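## Task

A cardboard box sits on the floor beneath one of the desks. Raise it onto the top of that same desk, where it must not rest on, or lean against, the other object already there. The robot must not tip over or finish leaning, or the task fails.

## Robot and tools

ROBOT. TidyBot++: a mobile base 0.54 m long, 0.50 m wide and 0.38 m tall on four driven casters, carrying one seven-joint arm with a two-finger gripper. The shoulder sits 0.12 m ahead of the base centre and 0.68 m above the floor. Link lengths: upper arm 0.42 m, forearm 0.31 m, wrist to hand point 0.31 m. Cameras: base_camera, and wrist_camera, which looks along the hand. The arm starts folded with the hand down; folded, it juts up to 0.08 m beyond the base front and the elbow reaches up to 1.15 m.

FRAMES. All positions are metres. Base frame: origin on the floor below the base centre, x ahead, y to the left, z up. hand_pose and hand_target are in this frame and locate the point midway between the finger pads; the hand's own z axis runs out along the fingers and the fingers close along its y axis. Odometry frame: the base frame as it was when the scene began. base_odometry counts wheel rotation only (slip looks like travel); its heading is in rad, left positive, -3.142 to 3.142, and it drifts a few cm and degrees over many moves. base_tilt is in degrees, positive when leaning forward or right.

move. Everything except cameras and blocking forms one action; its motions begin together.
- base: object of relative offsets from where the base stands when the command begins, along its axes then: translate_m (forward positive, -2 to 2 m), strafe_m (left positive, -2 to 2 m), rotate_rad (counter-clockwise seen from above positive, -6.3 to 6.3 rad). Translate and strafe together drive straight to that point.
- joints: object of absolute targets by name, radians. joint_1_rad any angle (positive turns the arm clockwise from above, opposite to heading); joint_2_rad -2.249 to 2.249 (0 = upper arm vertical, positive leans forward); joint_3_rad any angle; joint_4_rad -2.579 to 2.579 (elbow, 0 straight); joint_5_rad any angle; joint_6_rad -2.099 to 2.099 (wrist); joint_7_rad any angle (hand down: positive is counter-clockwise from above, 1.57 opens fingers left/right). gripper_pos 0 (open, gap about 85 mm) to 1 (closed); gap is roughly 85 x (1 - gripper_pos) mm. Done tolerances: ±0.039 for joints 1-4, ±0.095 for 5-7, ±0.03 gripper. Unlimited joints go the short way, so send steps below half a turn.
- target: a single list of seven numbers [x, y, z, qw, qx, qy, qz], an absolute hand pose in the base frame (metres, then unit quaternion). Alongside it, joints may contain only gripper_pos, otherwise the call is refused.
- speeds: optional caps for this action only: translate_m and strafe_m 0.05 to 0.5 m/s (give one of them for a combined drive), rotate_rad 0.1 to 1.57 rad/s. Defaults are the maxima.
- cameras: list of base_camera, wrist_camera or all; omitted/null means all, [] means none.
- blocking: true/omitted returns when everything has stopped; false returns in about 0.5 s while motion continues. A later move overrides only what it names; a target overrides its arm's joints, and naming a joint later ends the target.
Unknown keys make a call invalid; out-of-range values make it refused. A refusal, or an uncommanded stop, cancels the rest of that reply's move, wait and finished_scene calls. Base moves time out at 14 s, actions at 15 s.

wait: seconds, 0 to 10; plus cameras. Returns state and images; wait(0) reports a non-blocking move in the line "earlier move". stop: brakes all running motions (cameras optional). zoom_image: camera (base_camera or wrist_camera) and region [x0, y0, x1, y1] in pixels from the top-left, at most 504 by 504. finished_scene: scene, the current scene's integer number; irreversible, and the task must hold without the robot.

RESULTS. "pictures" lists the image order. "move" is "done" or the worst status. base_status, joint_status and hand_status report each motion: moving, done, off_target (rested short, may still push), stopped, not_followed, contact_stop, time_out, torque_fault, limit_stop_at_motor_heat. "joint command not followed" (self-collision, with "cause:") and "pose unreachable" mean arm targets were withheld. on_its_own lists uncommanded actions. motor_effort is percent of max torque, positive toward higher joint values, with the last action's peak in brackets. "ARM HIT" flags a hard hit on the base or arm; MOTOR HOT warns of heat. Base "done" only means the wheels turned; a blocked base may still say done.

USING TARGETS. After done, the hand is usually within 3 cm; correct by adding (wanted - hand_pose) to the last target's x, y, z. To keep the hand still, resend hand_target, not hand_pose. Poses low, forward and near the base often miss or drive the arm into the base. Unreachable poses wander up to 10 s and time out. A hand pointing down reaches at most about 0.94 m above the floor, only close to the base. Closed fingertips extend 20 mm past the hand point.

CAUTIONS. The arm ignores obstacles and keeps pushing into desks. Loads make it sag; fix with the correction above and never command a loaded joint to its current reading. If the arm snags something about 0.6 m up or higher while the base moves, or reaches far out or swings sideways when stretched, the robot can tip; back away or retract the arm to right it. Torque limits are 104.5 N m (joints 1-4) and 51.3 N m (5-7); exceeding them freezes the arm for 10 s. Holding loads or stretching heats motors; at 75 °C the arm sinks for 30-60 s. Avoid dropping or releasing moving objects, slamming, hard hits or shoves, and gripping hard on something still supported. The simulation keeps running while you compose replies. Loose objects may occasionally be nudged.

Each tool is called after "Call:" in YAML: its name, and indented under it one key for each argument.

## Session

Call:
move:

Scene clock: 0.00 s.
base_odometry: x=+0.000 y=+0.000 heading=+0.000
base_tilt: forward=-0.3 right=-0.3
base_status: not commanded
joint_positions: joint_1_rad=-0.031 joint_2_rad=-0.390 joint_3_rad=+3.145 joint_4_rad=-2.537 joint_5_rad=-0.017 joint_6_rad=-0.866 joint_7_rad=+1.552 gripper_pos=+0.000
joint_status: not commanded
motor_effort: joint_1_rad=+0 joint_2_rad=-1 joint_3_rad=+0 joint_4_rad=+15 joint_5_rad=+0 joint_6_rad=+1 joint_7_rad=+0
hand_pose: x=+0.2623 y=+0.0094 z=+0.5910 quat_wxyz=(-0.009, +0.998, -0.001, +0.064) (m; base frame)
hand_target: x=+0.2626 y=+0.0094 z=+0.5912 quat_wxyz=(-0.009, +0.998, -0.001, +0.064) (m; base frame)
hand_status: not commanded
pictures: base_camera, wrist_camera
Images, in order (width x height): base_camera 644x364, wrist_camera 644x476.

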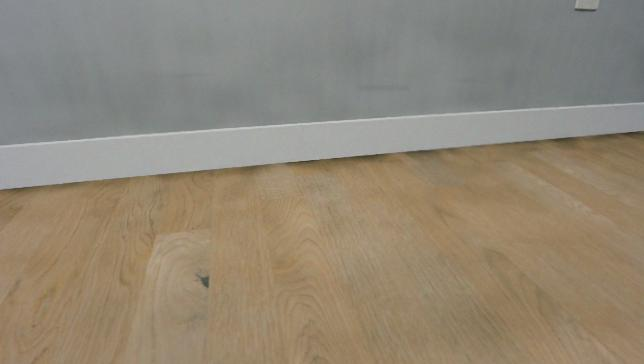

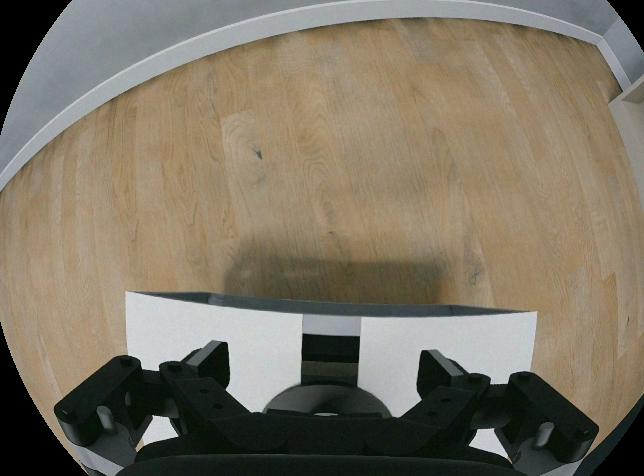

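Call:
move:
  base: {"rotate_rad": -1.2}

Call:
move:
  base: {"rotate_rad": -1.2}

Call:
move:
  base: {"rotate_rad": -1.2}

Call:
move:
  base: {"rotate_rad": -1.2}

Scene clock: 5.50 s.
move: done
base_odometry: x=+0.000 y=+0.000 heading=-1.199
base_tilt: forward=-0.3 right=-0.3
base_status: done
joint_positions: joint_1_rad=-0.031 joint_2_rad=-0.390 joint_3_rad=+3.145 joint_4_rad=-2.537 joint_5_rad=-0.017 joint_6_rad=-0.866 joint_7_rad=+1.552 gripper_pos=+0.000
joint_status: not commanded
motor_effort: joint_1_rad=+0(1) joint_2_rad=+0(1) joint_3_rad=+0(1) joint_4_rad=+15(16) joint_5_rad=+0(1) joint_6_rad=+2(3) joint_7_rad=+0(1)
hand_pose: x=+0.2623 y=+0.0094 z=+0.5910 quat_wxyz=(-0.009, +0.998, -0.001, +0.064) (m; base frame)
hand_target: x=+0.2626 y=+0.0094 z=+0.5912 quat_wxyz=(-0.009, +0.998, -0.001, +0.064) (m; base frame)
hand_status: not commanded
pictures: base_camera, wrist_camera
Images, in order (width x height): base_camera 644x364, wrist_camera 644x476.

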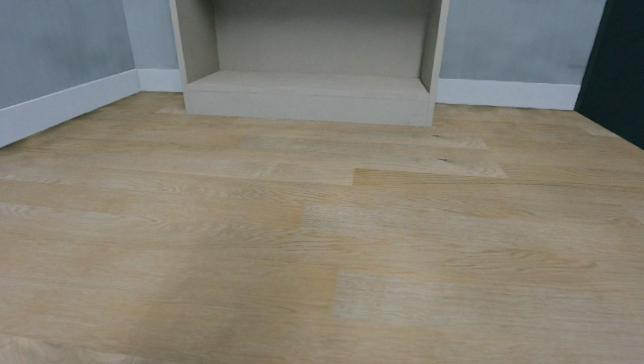

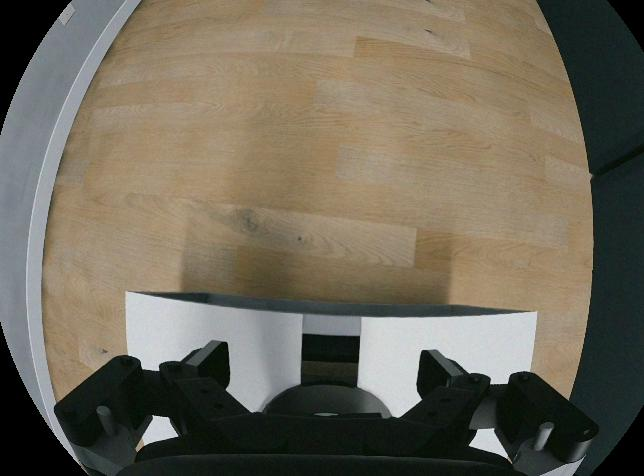

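Scene clock: 7.53 s.
move: done
base_odometry: x=+0.000 y=+0.000 heading=-2.398
base_tilt: forward=-0.2 right=-0.3
base_status: done
joint_positions: joint_1_rad=-0.031 joint_2_rad=-0.390 joint_3_rad=+3.145 joint_4_rad=-2.537 joint_5_rad=-0.017 joint_6_rad=-0.866 joint_7_rad=+1.552 gripper_pos=+0.000
joint_status: not commanded
motor_effort: joint_1_rad=+0(1) joint_2_rad=+0(1) joint_3_rad=+0(1) joint_4_rad=+15(15) joint_5_rad=+0(1) joint_6_rad=+2(2) joint_7_rad=+0(1)
hand_pose: x=+0.2623 y=+0.0094 z=+0.5910 quat_wxyz=(-0.009, +0.998, -0.001, +0.064) (m; base frame)
hand_target: x=+0.2626 y=+0.0094 z=+0.5912 quat_wxyz=(-0.009, +0.998, -0.001, +0.064) (m; base frame)
hand_status: not commanded
pictures: base_camera, wrist_camera
Images, in order (width x height): base_camera 644x364, wrist_camera 644x476.

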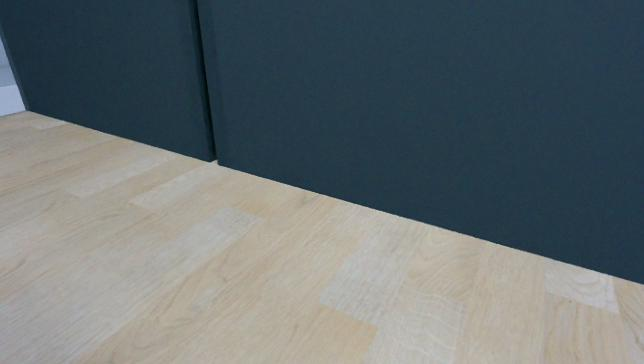

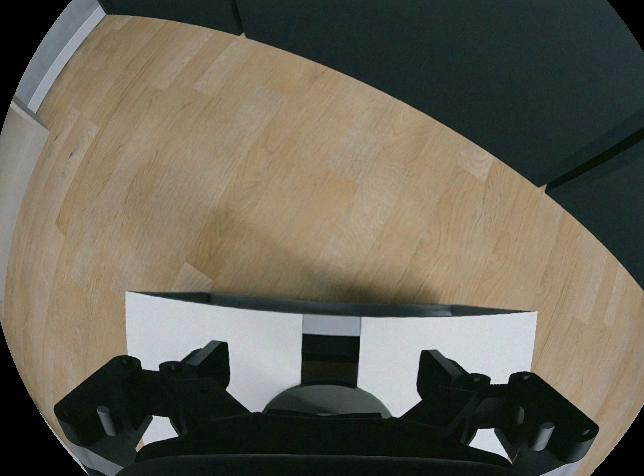

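Scene clock: 9.57 s.
move: done
base_odometry: x=+0.000 y=+0.000 heading=+2.687
base_tilt: forward=-0.2 right=-0.3
base_status: done
joint_positions: joint_1_rad=-0.031 joint_2_rad=-0.390 joint_3_rad=+3.145 joint_4_rad=-2.537 joint_5_rad=-0.017 joint_6_rad=-0.866 joint_7_rad=+1.552 gripper_pos=+0.000
joint_status: not commanded
motor_effort: joint_1_rad=+0(1) joint_2_rad=-1(1) joint_3_rad=+0(1) joint_4_rad=+14(15) joint_5_rad=+0(1) joint_6_rad=+2(3) joint_7_rad=-1(1)
hand_pose: x=+0.2623 y=+0.0094 z=+0.5910 quat_wxyz=(-0.009, +0.998, -0.001, +0.064) (m; base frame)
hand_target: x=+0.2626 y=+0.0094 z=+0.5912 quat_wxyz=(-0.009, +0.998, -0.001, +0.064) (m; base frame)
hand_status: not commanded
pictures: base_camera, wrist_camera
Images, in order (width x height): base_camera 644x364, wrist_camera 644x476.

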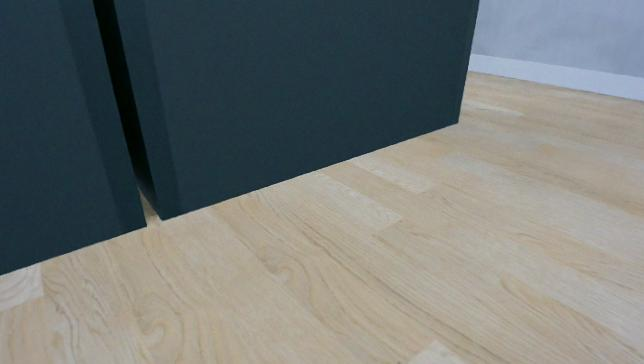

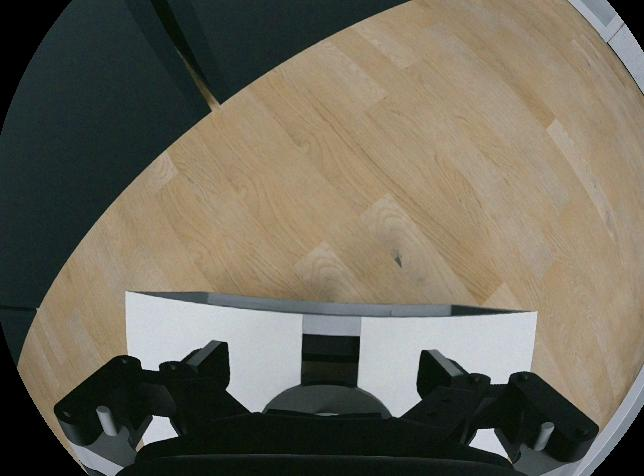

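Scene clock: 11.60 s.
move: done
base_odometry: x=+0.000 y=+0.000 heading=+1.488
base_tilt: forward=-0.2 right=-0.2
base_status: done
joint_positions: joint_1_rad=-0.031 joint_2_rad=-0.390 joint_3_rad=+3.145 joint_4_rad=-2.537 joint_5_rad=-0.017 joint_6_rad=-0.866 joint_7_rad=+1.552 gripper_pos=+0.000
joint_status: not commanded
motor_effort: joint_1_rad=+0(1) joint_2_rad=-1(1) joint_3_rad=+0(1) joint_4_rad=+15(16) joint_5_rad=+0(1) joint_6_rad=+2(3) joint_7_rad=+0(1)
hand_pose: x=+0.2623 y=+0.0094 z=+0.5910 quat_wxyz=(-0.009, +0.998, -0.001, +0.064) (m; base frame)
hand_target: x=+0.2626 y=+0.0094 z=+0.5912 quat_wxyz=(-0.009, +0.998, -0.001, +0.064) (m; base frame)
hand_status: not commanded
pictures: base_camera, wrist_camera
Images, in order (width x height): base_camera 644x364, wrist_camera 644x476.

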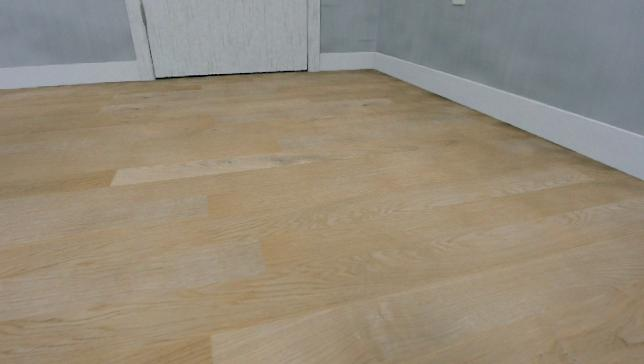

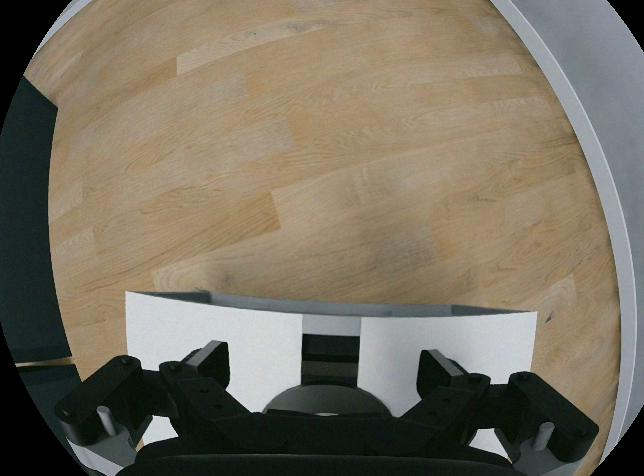

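Call:
move:
  base: {"translate_m": 1.0}
  joints: {"joint_6_rad": 0.4}

Call:
move:
  base: {"rotate_rad": 0.9}

Scene clock: 23.90 s.
move: done
base_odometry: x=+0.083 y=+0.997 heading=+1.487
base_tilt: forward=-0.3 right=-0.3
base_status: done
joint_positions: joint_1_rad=-0.031 joint_2_rad=-0.390 joint_3_rad=+3.145 joint_4_rad=-2.537 joint_5_rad=-0.017 joint_6_rad=+0.313 joint_7_rad=+1.552 gripper_pos=+0.000
joint_status: all done
motor_effort: joint_1_rad=+0(1) joint_2_rad=-5(7) joint_3_rad=+0(1) joint_4_rad=+20(20) joint_5_rad=+0(1) joint_6_rad=+9(10) joint_7_rad=+0(1)
hand_pose: x=+0.5233 y=+0.0107 z=+0.8191 quat_wxyz=(-0.017, +0.794, -0.005, +0.608) (m; base frame)
hand_target: x=+0.5291 y=+0.0104 z=+0.8454 quat_wxyz=(-0.018, +0.766, -0.005, +0.642) (m; base frame)
hand_status: not commanded
pictures: base_camera, wrist_camera
Images, in order (width x height): base_camera 644x364, wrist_camera 644x476.

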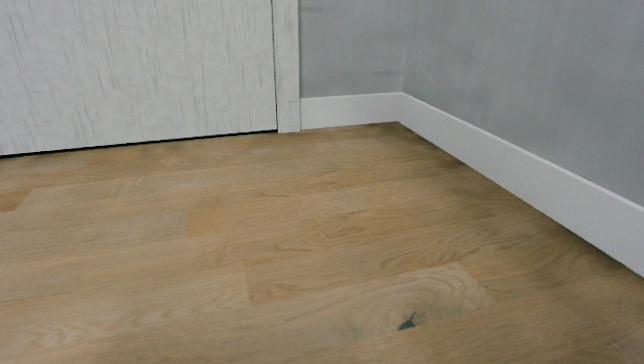

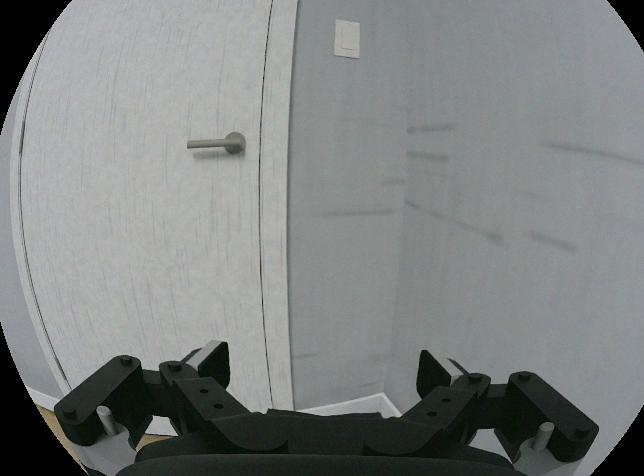

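Scene clock: 25.70 s.
move: done
base_odometry: x=+0.083 y=+0.997 heading=+2.386
base_tilt: forward=-0.3 right=-0.3
base_status: done
joint_positions: joint_1_rad=-0.031 joint_2_rad=-0.390 joint_3_rad=+3.145 joint_4_rad=-2.537 joint_5_rad=-0.017 joint_6_rad=+0.314 joint_7_rad=+1.552 gripper_pos=+0.000
joint_status: not commanded
motor_effort: joint_1_rad=+0(2) joint_2_rad=-6(6) joint_3_rad=+0(2) joint_4_rad=+19(20) joint_5_rad=+0(1) joint_6_rad=+9(10) joint_7_rad=-1(1)
hand_pose: x=+0.5233 y=+0.0108 z=+0.8192 quat_wxyz=(-0.017, +0.793, -0.005, +0.608) (m; base frame)
hand_target: x=+0.5291 y=+0.0104 z=+0.8454 quat_wxyz=(-0.018, +0.766, -0.005, +0.642) (m; base frame)
hand_status: not commanded
pictures: base_camera, wrist_camera
Images, in order (width x height): base_camera 644x364, wrist_camera 644x476.

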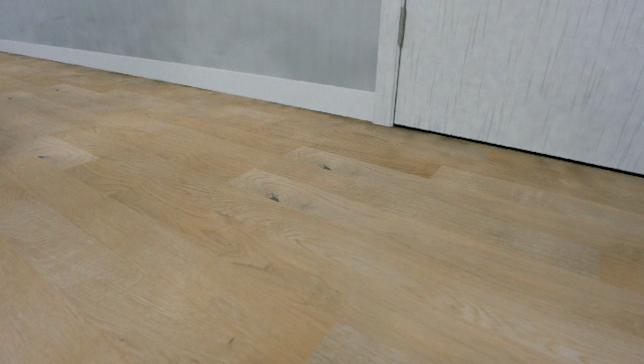

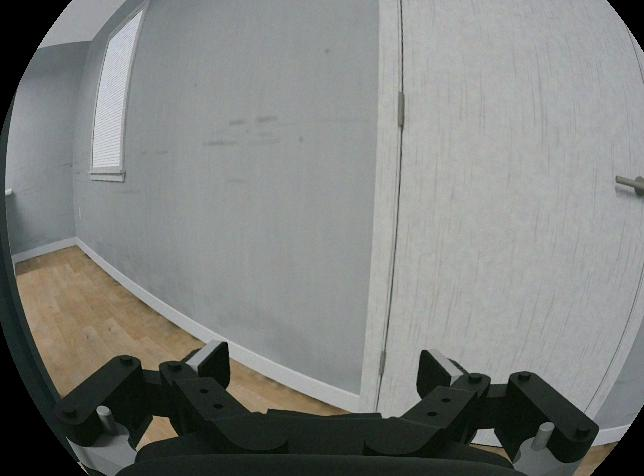

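Call:
move:
  base: {"rotate_rad": 0.75}

Scene clock: 29.40 s.
move: done
base_odometry: x=+0.083 y=+0.997 heading=+3.135
base_tilt: forward=-0.3 right=-0.3
base_status: done
joint_positions: joint_1_rad=-0.031 joint_2_rad=-0.390 joint_3_rad=+3.145 joint_4_rad=-2.537 joint_5_rad=-0.017 joint_6_rad=+0.314 joint_7_rad=+1.552 gripper_pos=+0.000
joint_status: not commanded
motor_effort: joint_1_rad=+1(2) joint_2_rad=-5(6) joint_3_rad=+0(2) joint_4_rad=+19(20) joint_5_rad=+0(1) joint_6_rad=+8(10) joint_7_rad=+0(1)
hand_pose: x=+0.5233 y=+0.0109 z=+0.8192 quat_wxyz=(-0.017, +0.793, -0.005, +0.608) (m; base frame)
hand_target: x=+0.5291 y=+0.0104 z=+0.8454 quat_wxyz=(-0.018, +0.766, -0.005, +0.642) (m; base frame)
hand_status: not commanded
pictures: base_camera, wrist_camera
Images, in order (width x height): base_camera 644x364, wrist_camera 644x476.

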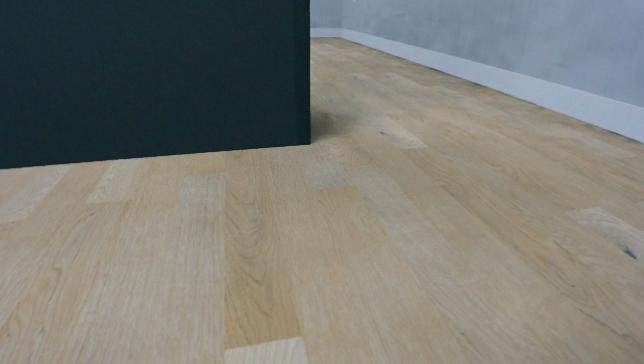

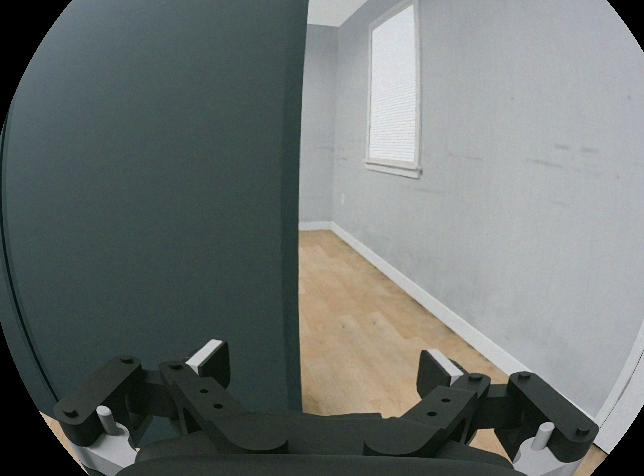

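Call:
move:
  base: {"strafe_m": -0.45}

Scene clock: 35.53 s.
move: done
base_odometry: x=+0.086 y=+1.447 heading=+3.136
base_tilt: forward=-0.3 right=-0.3
base_status: done
joint_positions: joint_1_rad=-0.031 joint_2_rad=-0.390 joint_3_rad=+3.145 joint_4_rad=-2.537 joint_5_rad=-0.017 joint_6_rad=+0.314 joint_7_rad=+1.552 gripper_pos=+0.000
joint_status: not commanded
motor_effort: joint_1_rad=+0(1) joint_2_rad=-5(6) joint_3_rad=+0(2) joint_4_rad=+19(20) joint_5_rad=+0(1) joint_6_rad=+9(10) joint_7_rad=-1(1)
hand_pose: x=+0.5233 y=+0.0108 z=+0.8192 quat_wxyz=(-0.017, +0.793, -0.005, +0.608) (m; base frame)
hand_target: x=+0.5291 y=+0.0104 z=+0.8454 quat_wxyz=(-0.018, +0.766, -0.005, +0.642) (m; base frame)
hand_status: not commanded
pictures: base_camera, wrist_camera
Images, in order (width x height): base_camera 644x364, wrist_camera 644x476.

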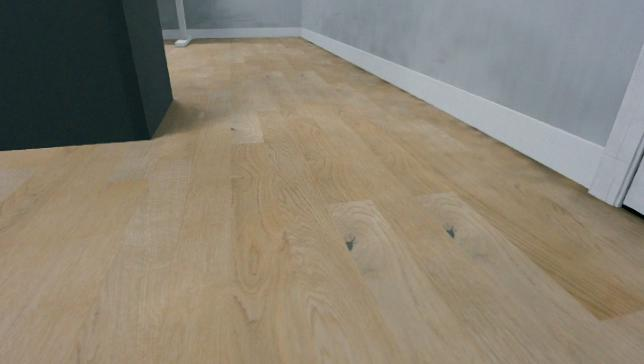

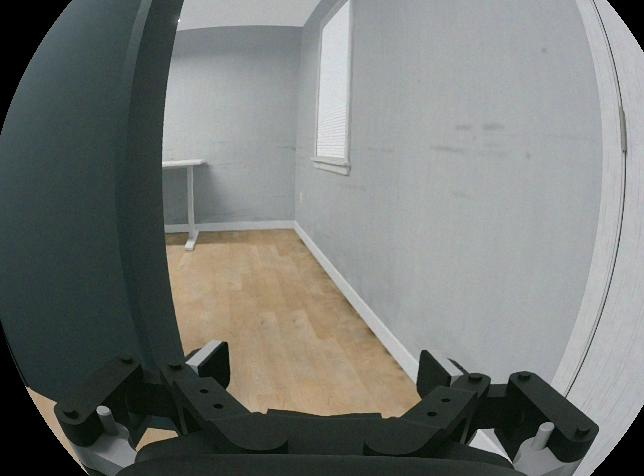

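Call:
move:
  base: {"translate_m": 1.4}

Call:
move:
  base: {"rotate_rad": 0.6}

Scene clock: 41.60 s.
move: done
base_odometry: x=-1.314 y=+1.456 heading=+3.135
base_tilt: forward=-0.3 right=-0.3
base_status: done
joint_positions: joint_1_rad=-0.031 joint_2_rad=-0.390 joint_3_rad=+3.145 joint_4_rad=-2.537 joint_5_rad=-0.017 joint_6_rad=+0.315 joint_7_rad=+1.552 gripper_pos=+0.000
joint_status: not commanded
motor_effort: joint_1_rad=+1(1) joint_2_rad=-5(8) joint_3_rad=+0(1) joint_4_rad=+19(20) joint_5_rad=+0(1) joint_6_rad=+9(10) joint_7_rad=-1(1)
hand_pose: x=+0.5233 y=+0.0108 z=+0.8199 quat_wxyz=(-0.017, +0.793, -0.005, +0.609) (m; base frame)
hand_target: x=+0.5291 y=+0.0104 z=+0.8454 quat_wxyz=(-0.018, +0.766, -0.005, +0.642) (m; base frame)
hand_status: not commanded
pictures: base_camera, wrist_camera
Images, in order (width x height): base_camera 644x364, wrist_camera 644x476.

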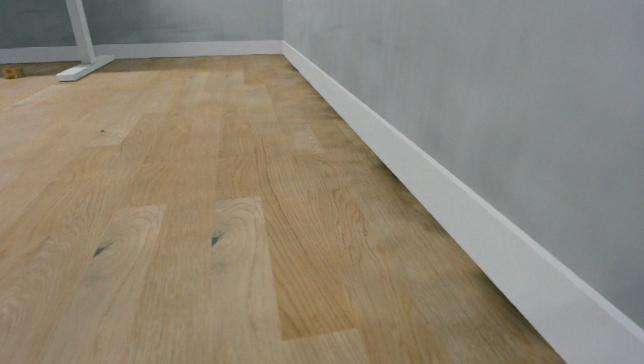

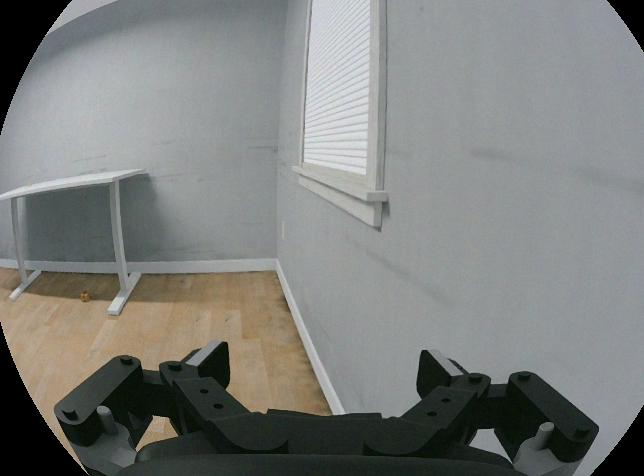

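Scene clock: 43.13 s.
move: done
base_odometry: x=-1.314 y=+1.456 heading=-2.549
base_tilt: forward=-0.3 right=-0.3
base_status: done
joint_positions: joint_1_rad=-0.031 joint_2_rad=-0.390 joint_3_rad=+3.145 joint_4_rad=-2.537 joint_5_rad=-0.017 joint_6_rad=+0.315 joint_7_rad=+1.552 gripper_pos=+0.000
joint_status: not commanded
motor_effort: joint_1_rad=+0(2) joint_2_rad=-5(6) joint_3_rad=+0(2) joint_4_rad=+19(20) joint_5_rad=+1(1) joint_6_rad=+10(10) joint_7_rad=-1(1)
hand_pose: x=+0.5234 y=+0.0109 z=+0.8199 quat_wxyz=(-0.017, +0.793, -0.005, +0.609) (m; base frame)
hand_target: x=+0.5291 y=+0.0104 z=+0.8454 quat_wxyz=(-0.018, +0.766, -0.005, +0.642) (m; base frame)
hand_status: not commanded
pictures: base_camera, wrist_camera
Images, in order (width x height): base_camera 644x364, wrist_camera 644x476.

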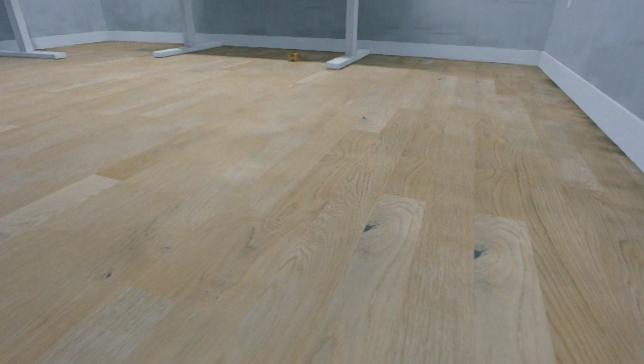

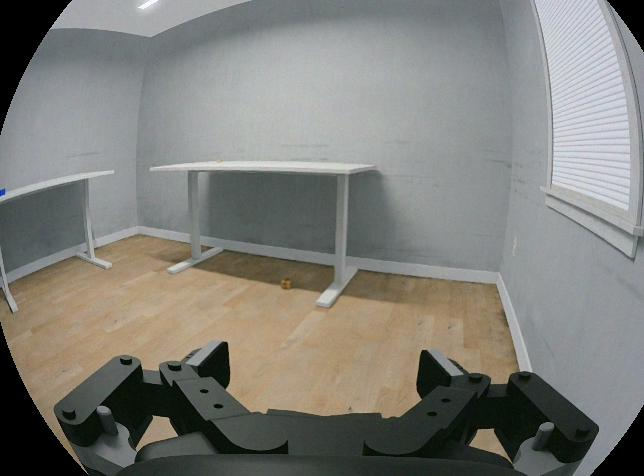

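Call:
zoom_image:
  camera: "wrist_camera"
  region: [140, 130, 400, 320]

Call:
move:
  base: {"rotate_rad": 0.5}

Scaled by 1.938.

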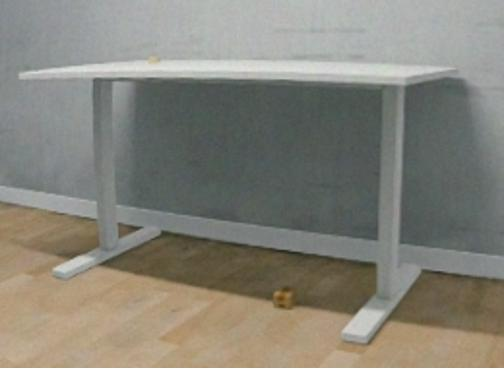

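Scene clock: 47.70 s.
move: done
base_odometry: x=-1.314 y=+1.456 heading=-2.050
base_tilt: forward=-0.2 right=-0.3
base_status: done
joint_positions: joint_1_rad=-0.031 joint_2_rad=-0.390 joint_3_rad=+3.145 joint_4_rad=-2.537 joint_5_rad=-0.017 joint_6_rad=+0.315 joint_7_rad=+1.552 gripper_pos=+0.000
joint_status: not commanded
motor_effort: joint_1_rad=+1(2) joint_2_rad=-5(6) joint_3_rad=+0(2) joint_4_rad=+19(20) joint_5_rad=+0(1) joint_6_rad=+9(10) joint_7_rad=-1(1)
hand_pose: x=+0.5233 y=+0.0110 z=+0.8199 quat_wxyz=(-0.018, +0.793, -0.004, +0.609) (m; base frame)
hand_target: x=+0.5291 y=+0.0104 z=+0.8454 quat_wxyz=(-0.018, +0.766, -0.005, +0.642) (m; base frame)
hand_status: not commanded
pictures: base_camera, wrist_camera
Images, in order (width x height): base_camera 644x364, wrist_camera 644x476.

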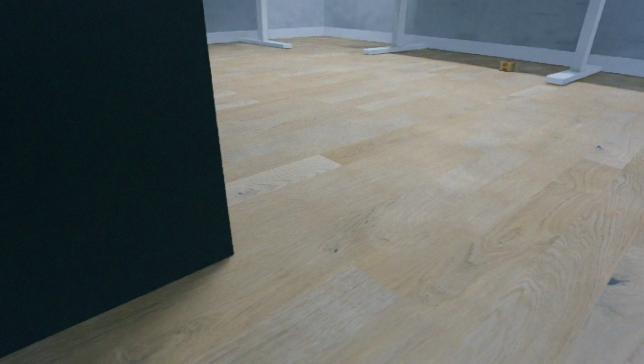

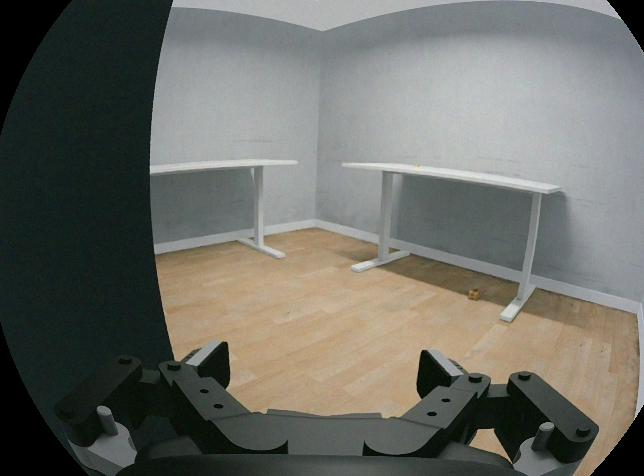

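Call:
zoom_image:
  camera: "base_camera"
  region: [440, 30, 600, 110]

Call:
move:
  base: {"rotate_rad": -0.5}

Call:
move:
  base: {"translate_m": 1.0}

Scaled by 3.150.

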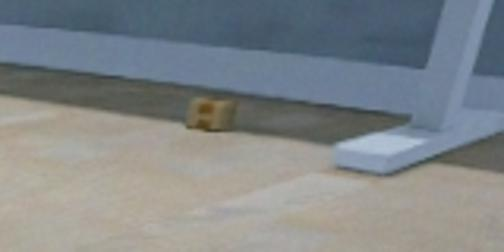

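Scene clock: 52.97 s.
move: done
base_odometry: x=-1.314 y=+1.456 heading=-2.547
base_tilt: forward=-0.3 right=-0.3
base_status: done
joint_positions: joint_1_rad=-0.031 joint_2_rad=-0.390 joint_3_rad=+3.145 joint_4_rad=-2.537 joint_5_rad=-0.017 joint_6_rad=+0.315 joint_7_rad=+1.552 gripper_pos=+0.000
joint_status: not commanded
motor_effort: joint_1_rad=+0(2) joint_2_rad=-5(6) joint_3_rad=+0(1) joint_4_rad=+20(20) joint_5_rad=+0(1) joint_6_rad=+9(10) joint_7_rad=-1(1)
hand_pose: x=+0.5234 y=+0.0109 z=+0.8199 quat_wxyz=(-0.018, +0.793, -0.005, +0.609) (m; base frame)
hand_target: x=+0.5291 y=+0.0104 z=+0.8454 quat_wxyz=(-0.018, +0.766, -0.005, +0.642) (m; base frame)
hand_status: not commanded
pictures: base_camera, wrist_camera
Images, in order (width x height): base_camera 644x364, wrist_camera 644x476.

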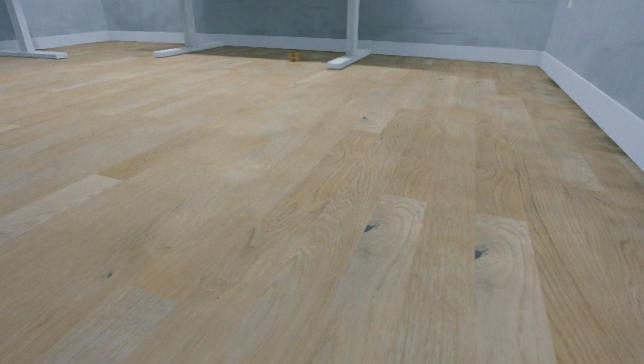

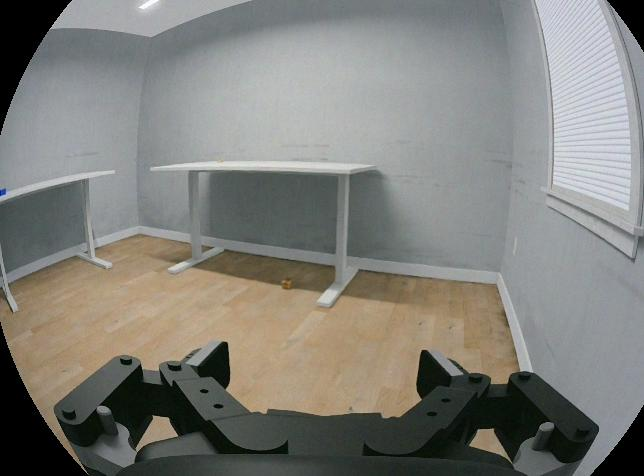

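Scene clock: 56.00 s.
move: done
base_odometry: x=-2.143 y=+0.896 heading=-2.548
base_tilt: forward=-0.3 right=-0.3
base_status: done
joint_positions: joint_1_rad=-0.031 joint_2_rad=-0.390 joint_3_rad=+3.145 joint_4_rad=-2.537 joint_5_rad=-0.017 joint_6_rad=+0.317 joint_7_rad=+1.552 gripper_pos=+0.000
joint_status: not commanded
motor_effort: joint_1_rad=+0(1) joint_2_rad=-5(8) joint_3_rad=+0(1) joint_4_rad=+19(20) joint_5_rad=+0(1) joint_6_rad=+9(10) joint_7_rad=-1(1)
hand_pose: x=+0.5235 y=+0.0109 z=+0.8202 quat_wxyz=(-0.018, +0.792, -0.005, +0.610) (m; base frame)
hand_target: x=+0.5291 y=+0.0104 z=+0.8454 quat_wxyz=(-0.018, +0.766, -0.005, +0.642) (m; base frame)
hand_status: not commanded
pictures: base_camera, wrist_camera
Images, in order (width x height): base_camera 644x364, wrist_camera 644x476.

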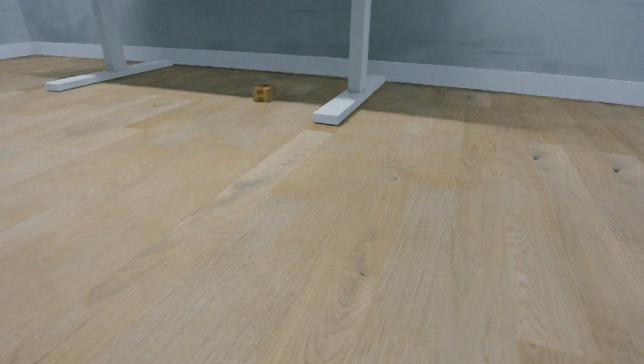

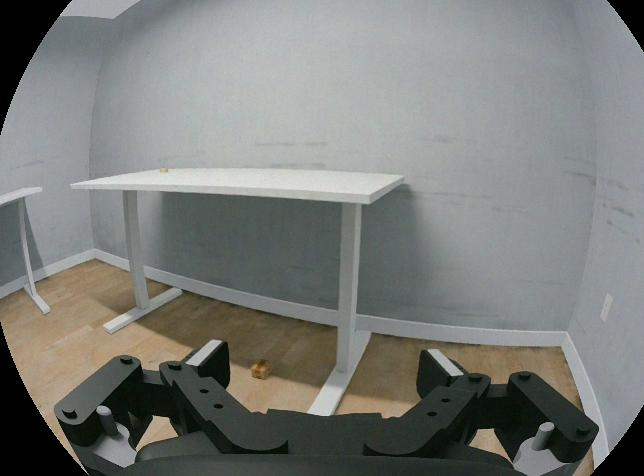

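Call:
move:
  base: {"rotate_rad": -0.48}

Scene clock: 64.90 s.
move: done
base_odometry: x=-2.143 y=+0.896 heading=-3.027
base_tilt: forward=-0.3 right=-0.2
base_status: done
joint_positions: joint_1_rad=-0.031 joint_2_rad=-0.390 joint_3_rad=+3.145 joint_4_rad=-2.537 joint_5_rad=-0.017 joint_6_rad=+0.317 joint_7_rad=+1.552 gripper_pos=+0.000
joint_status: not commanded
motor_effort: joint_1_rad=+1(2) joint_2_rad=-5(6) joint_3_rad=+0(2) joint_4_rad=+19(20) joint_5_rad=+0(1) joint_6_rad=+10(10) joint_7_rad=+0(1)
hand_pose: x=+0.5235 y=+0.0108 z=+0.8202 quat_wxyz=(-0.017, +0.792, -0.005, +0.610) (m; base frame)
hand_target: x=+0.5291 y=+0.0104 z=+0.8454 quat_wxyz=(-0.018, +0.766, -0.005, +0.642) (m; base frame)
hand_status: not commanded
pictures: base_camera, wrist_camera
Images, in order (width x height): base_camera 644x364, wrist_camera 644x476.

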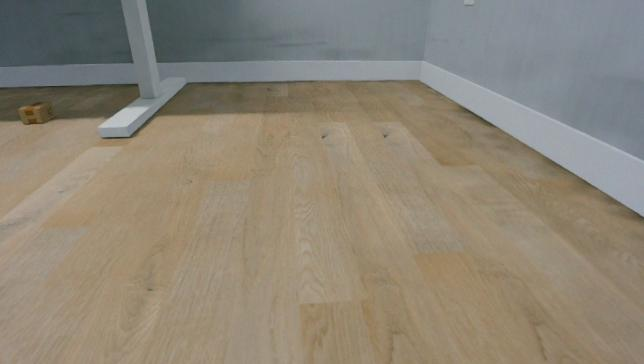

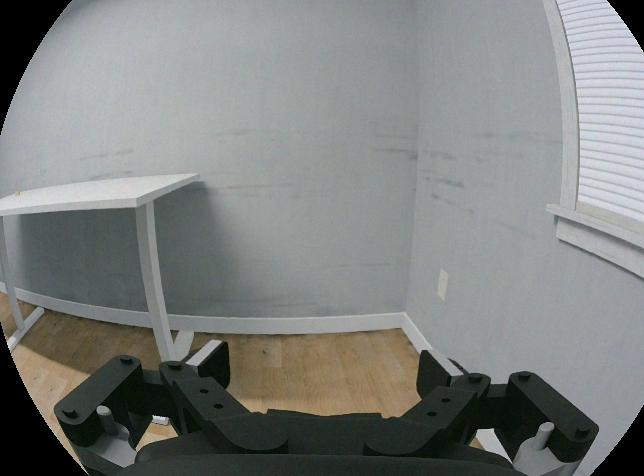

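Call:
move:
  base: {"strafe_m": 0.89, "translate_m": 0.1}

Scene clock: 93.67 s.
move: done
base_odometry: x=-2.141 y=+0.000 heading=-3.028
base_tilt: forward=-0.2 right=-0.3
base_status: done
joint_positions: joint_1_rad=-0.031 joint_2_rad=-0.390 joint_3_rad=+3.145 joint_4_rad=-2.537 joint_5_rad=-0.017 joint_6_rad=+0.317 joint_7_rad=+1.552 gripper_pos=+0.000
joint_status: not commanded
motor_effort: joint_1_rad=+0(1) joint_2_rad=-5(6) joint_3_rad=+0(2) joint_4_rad=+20(20) joint_5_rad=+0(1) joint_6_rad=+9(10) joint_7_rad=+0(1)
hand_pose: x=+0.5235 y=+0.0108 z=+0.8202 quat_wxyz=(-0.017, +0.792, -0.005, +0.610) (m; base frame)
hand_target: x=+0.5291 y=+0.0104 z=+0.8454 quat_wxyz=(-0.018, +0.766, -0.005, +0.642) (m; base frame)
hand_status: not commanded
pictures: base_camera, wrist_camera
Images, in order (width x height): base_camera 644x364, wrist_camera 644x476.

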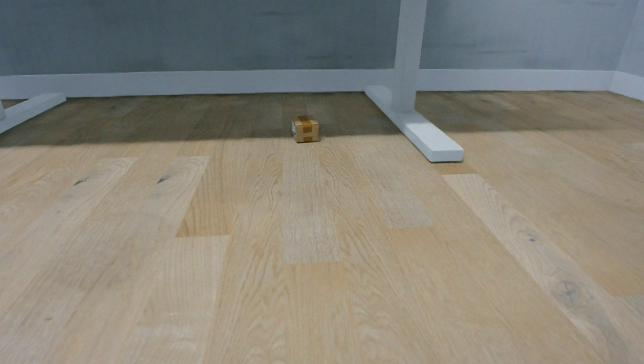

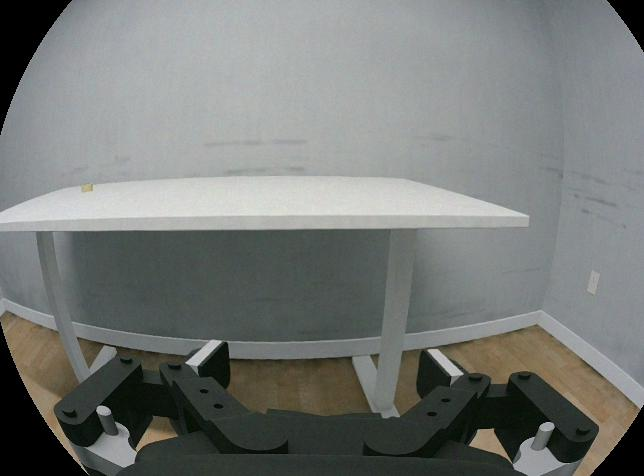

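Call:
zoom_image:
  camera: "base_camera"
  region: [260, 90, 350, 160]

Call:
zoom_image:
  camera: "wrist_camera"
  region: [0, 150, 300, 350]

Scaled by 5.600.

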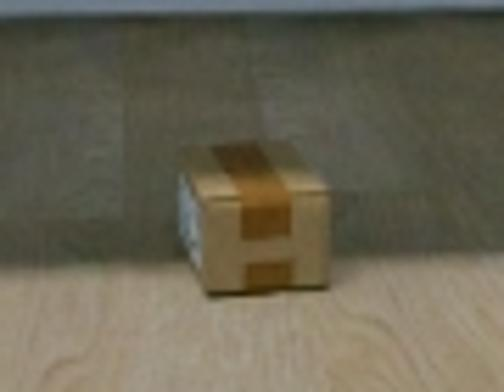

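Scaled by 1.680.

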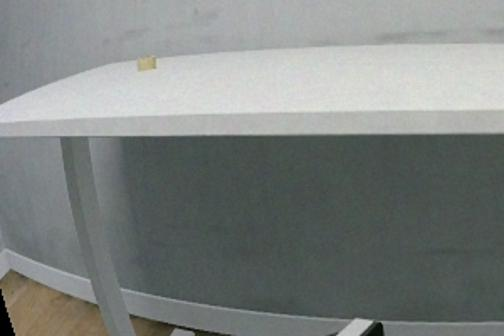

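Call:
move:
  base: {"translate_m": -0.236, "strafe_m": -0.243, "rotate_rad": 0.2}

Call:
move:
  joints: {"joint_1_rad": 0.0, "joint_2_rad": 1.75, "joint_3_rad": 3.1416, "joint_4_rad": -1.0, "joint_5_rad": 0.0, "joint_6_rad": 0.45, "joint_7_rad": 1.57, "gripper_pos": 0.0}

Scene clock: 146.57 s.
move: done
base_odometry: x=-1.934 y=+0.268 heading=-2.828
base_tilt: forward=-0.2 right=-0.2
base_status: done
joint_positions: joint_1_rad=-0.031 joint_2_rad=-0.394 joint_3_rad=+3.145 joint_4_rad=-2.537 joint_5_rad=-0.017 joint_6_rad=+0.318 joint_7_rad=+1.552 gripper_pos=+0.000
joint_status: not commanded
motor_effort: joint_1_rad=+1(2) joint_2_rad=-5(10) joint_3_rad=+0(2) joint_4_rad=+19(21) joint_5_rad=+0(1) joint_6_rad=+9(10) joint_7_rad=-1(1)
hand_pose: x=+0.5230 y=+0.0108 z=+0.8223 quat_wxyz=(-0.018, +0.791, -0.005, +0.612) (m; base frame)
hand_target: x=+0.5291 y=+0.0104 z=+0.8454 quat_wxyz=(-0.018, +0.766, -0.005, +0.642) (m; base frame)
hand_status: not commanded
pictures: base_camera, wrist_camera
Images, in order (width x height): base_camera 644x364, wrist_camera 644x476.

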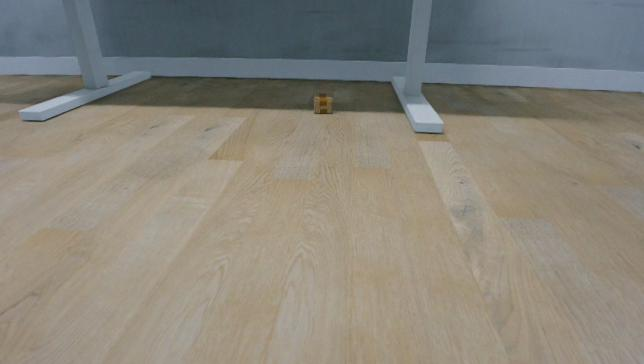

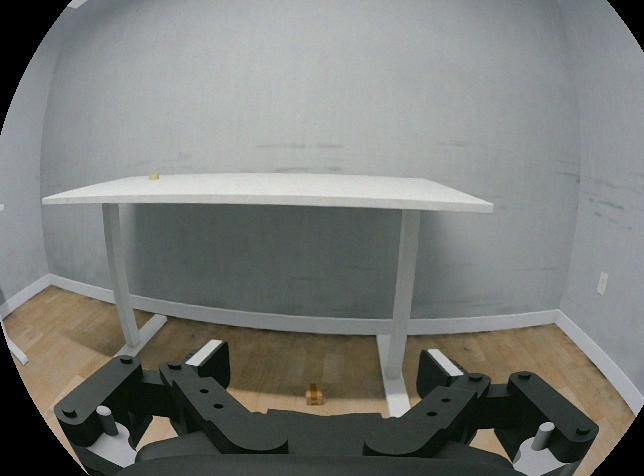

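Scene clock: 150.10 s.
move: done
base_odometry: x=-1.934 y=+0.268 heading=-2.828
base_tilt: forward=-0.3 right=-0.2
base_status: not commanded
joint_positions: joint_1_rad=-0.015 joint_2_rad=+1.736 joint_3_rad=+3.145 joint_4_rad=-1.020 joint_5_rad=-0.017 joint_6_rad=+0.363 joint_7_rad=+1.552 gripper_pos=+0.000
joint_status: all done
motor_effort: joint_1_rad=+1(2) joint_2_rad=-48(53) joint_3_rad=-1(2) joint_4_rad=+11(20) joint_5_rad=+0(1) joint_6_rad=+6(10) joint_7_rad=+0(2)
hand_pose: x=+0.8639 y=+0.0089 z=+0.0930 quat_wxyz=(-0.005, +0.931, -0.009, +0.366) (m; base frame)
hand_target: x=+0.8851 y=+0.0014 z=+0.1088 quat_wxyz=(+0.000, +0.913, +0.000, +0.408) (m; base frame)
hand_status: not commanded
pictures: base_camera, wrist_camera
Images, in order (width x height): base_camera 644x364, wrist_camera 644x476.

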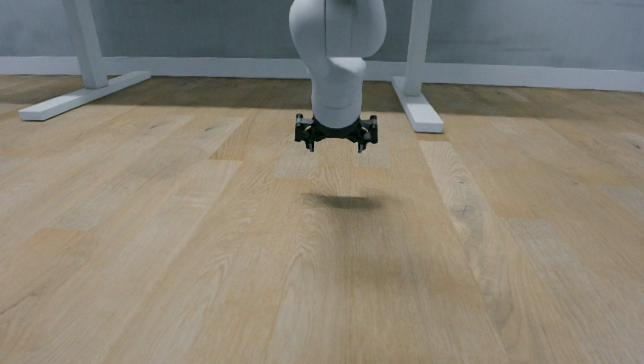

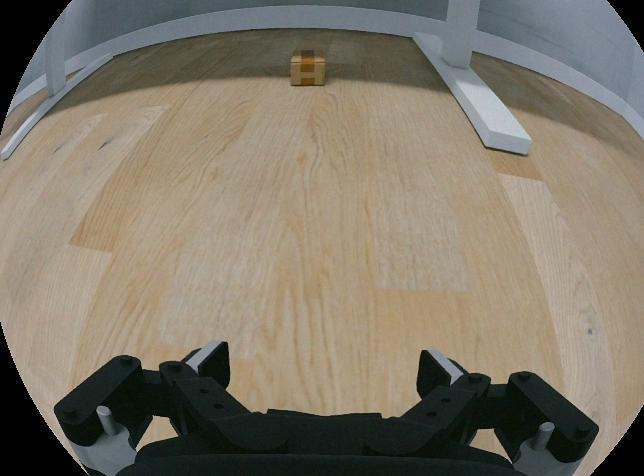

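Call:
move:
  joints: {"joint_2_rad": 1.90, "joint_4_rad": -0.81, "joint_6_rad": 0.46}
  base: {"strafe_m": 0.018}

Scene clock: 162.60 s.
move: done
base_odometry: x=-1.928 y=+0.251 heading=-2.828
base_tilt: forward=-0.3 right=-0.3
base_status: done
joint_positions: joint_1_rad=-0.006 joint_2_rad=+1.889 joint_3_rad=+3.145 joint_4_rad=-0.829 joint_5_rad=-0.017 joint_6_rad=+0.375 joint_7_rad=+1.552 gripper_pos=+0.000
joint_status: all done
motor_effort: joint_1_rad=+0(3) joint_2_rad=-47(50) joint_3_rad=-1(2) joint_4_rad=+11(12) joint_5_rad=+0(1) joint_6_rad=+6(8) joint_7_rad=+0(1)
hand_pose: x=+0.8707 y=+0.0030 z=+0.0462 quat_wxyz=(-0.004, +0.921, -0.013, +0.389) (m; base frame)
hand_target: x=+0.8909 y=+0.0014 z=+0.0647 quat_wxyz=(+0.000, +0.902, +0.000, +0.431) (m; base frame)
hand_status: not commanded
pictures: base_camera, wrist_camera
Images, in order (width x height): base_camera 644x364, wrist_camera 644x476.

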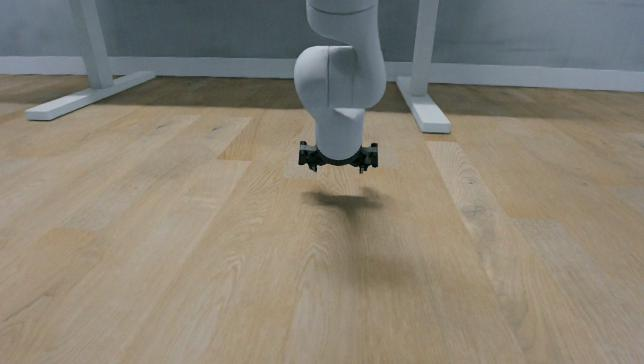

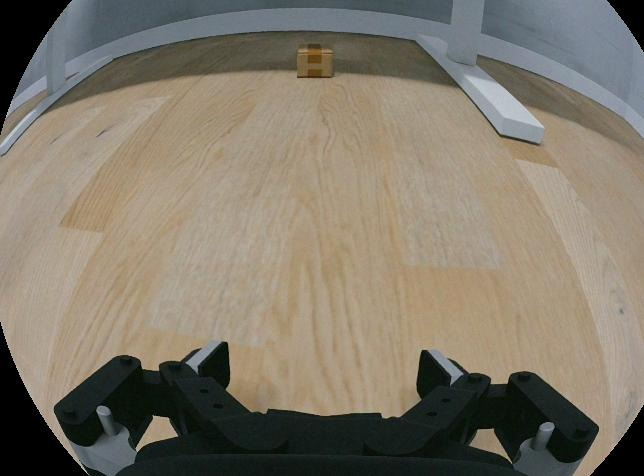

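Call:
move:
  base: {"translate_m": 0.40, "strafe_m": 0.01}
  speeds: {"translate_m": 0.3}

Scene clock: 168.50 s.
move: done
base_odometry: x=-2.306 y=+0.118 heading=-2.827
base_tilt: forward=-0.3 right=-0.3
base_status: done
joint_positions: joint_1_rad=-0.006 joint_2_rad=+1.889 joint_3_rad=+3.145 joint_4_rad=-0.823 joint_5_rad=-0.017 joint_6_rad=+0.376 joint_7_rad=+1.552 gripper_pos=+0.000
joint_status: not commanded
motor_effort: joint_1_rad=+1(1) joint_2_rad=-48(49) joint_3_rad=-1(2) joint_4_rad=+11(13) joint_5_rad=+0(1) joint_6_rad=+7(8) joint_7_rad=-1(1)
hand_pose: x=+0.8740 y=+0.0029 z=+0.0486 quat_wxyz=(-0.004, +0.920, -0.013, +0.392) (m; base frame)
hand_target: x=+0.8909 y=+0.0014 z=+0.0647 quat_wxyz=(+0.000, +0.902, +0.000, +0.431) (m; base frame)
hand_status: not commanded
pictures: base_camera, wrist_camera
Images, in order (width x height): base_camera 644x364, wrist_camera 644x476.

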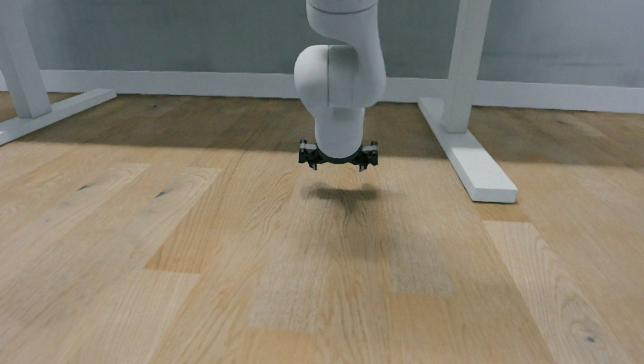

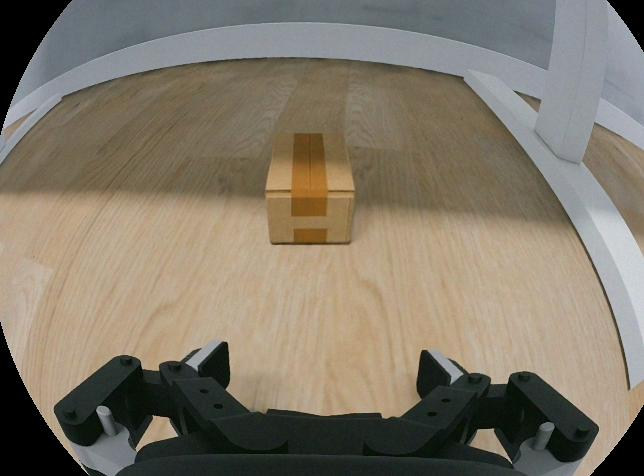

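Call:
move:
  base: {"translate_m": 0.11, "strafe_m": 0.01}
  speeds: {"translate_m": 0.2}
  joints: {"joint_2_rad": 1.918}

Scene clock: 174.87 s.
move: done
base_odometry: x=-2.407 y=+0.074 heading=-2.828
base_tilt: forward=-0.3 right=-0.3
base_status: done
joint_positions: joint_1_rad=-0.006 joint_2_rad=+1.905 joint_3_rad=+3.145 joint_4_rad=-0.820 joint_5_rad=-0.017 joint_6_rad=+0.379 joint_7_rad=+1.552 gripper_pos=+0.000
joint_status: all done
motor_effort: joint_1_rad=+0(2) joint_2_rad=-47(50) joint_3_rad=-1(2) joint_4_rad=+11(13) joint_5_rad=+0(1) joint_6_rad=+7(8) joint_7_rad=-1(1)
hand_pose: x=+0.8661 y=+0.0028 z=+0.0385 quat_wxyz=(-0.004, +0.922, -0.013, +0.387) (m; base frame)
hand_target: x=+0.8796 y=+0.0014 z=+0.0509 quat_wxyz=(+0.000, +0.906, +0.000, +0.423) (m; base frame)
hand_status: not commanded
pictures: base_camera, wrist_camera
Images, in order (width x height): base_camera 644x364, wrist_camera 644x476.

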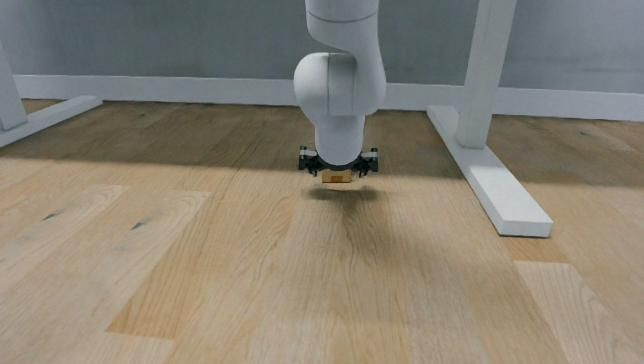

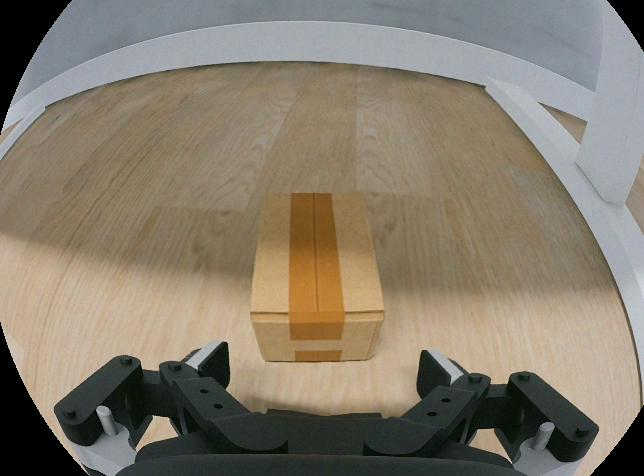

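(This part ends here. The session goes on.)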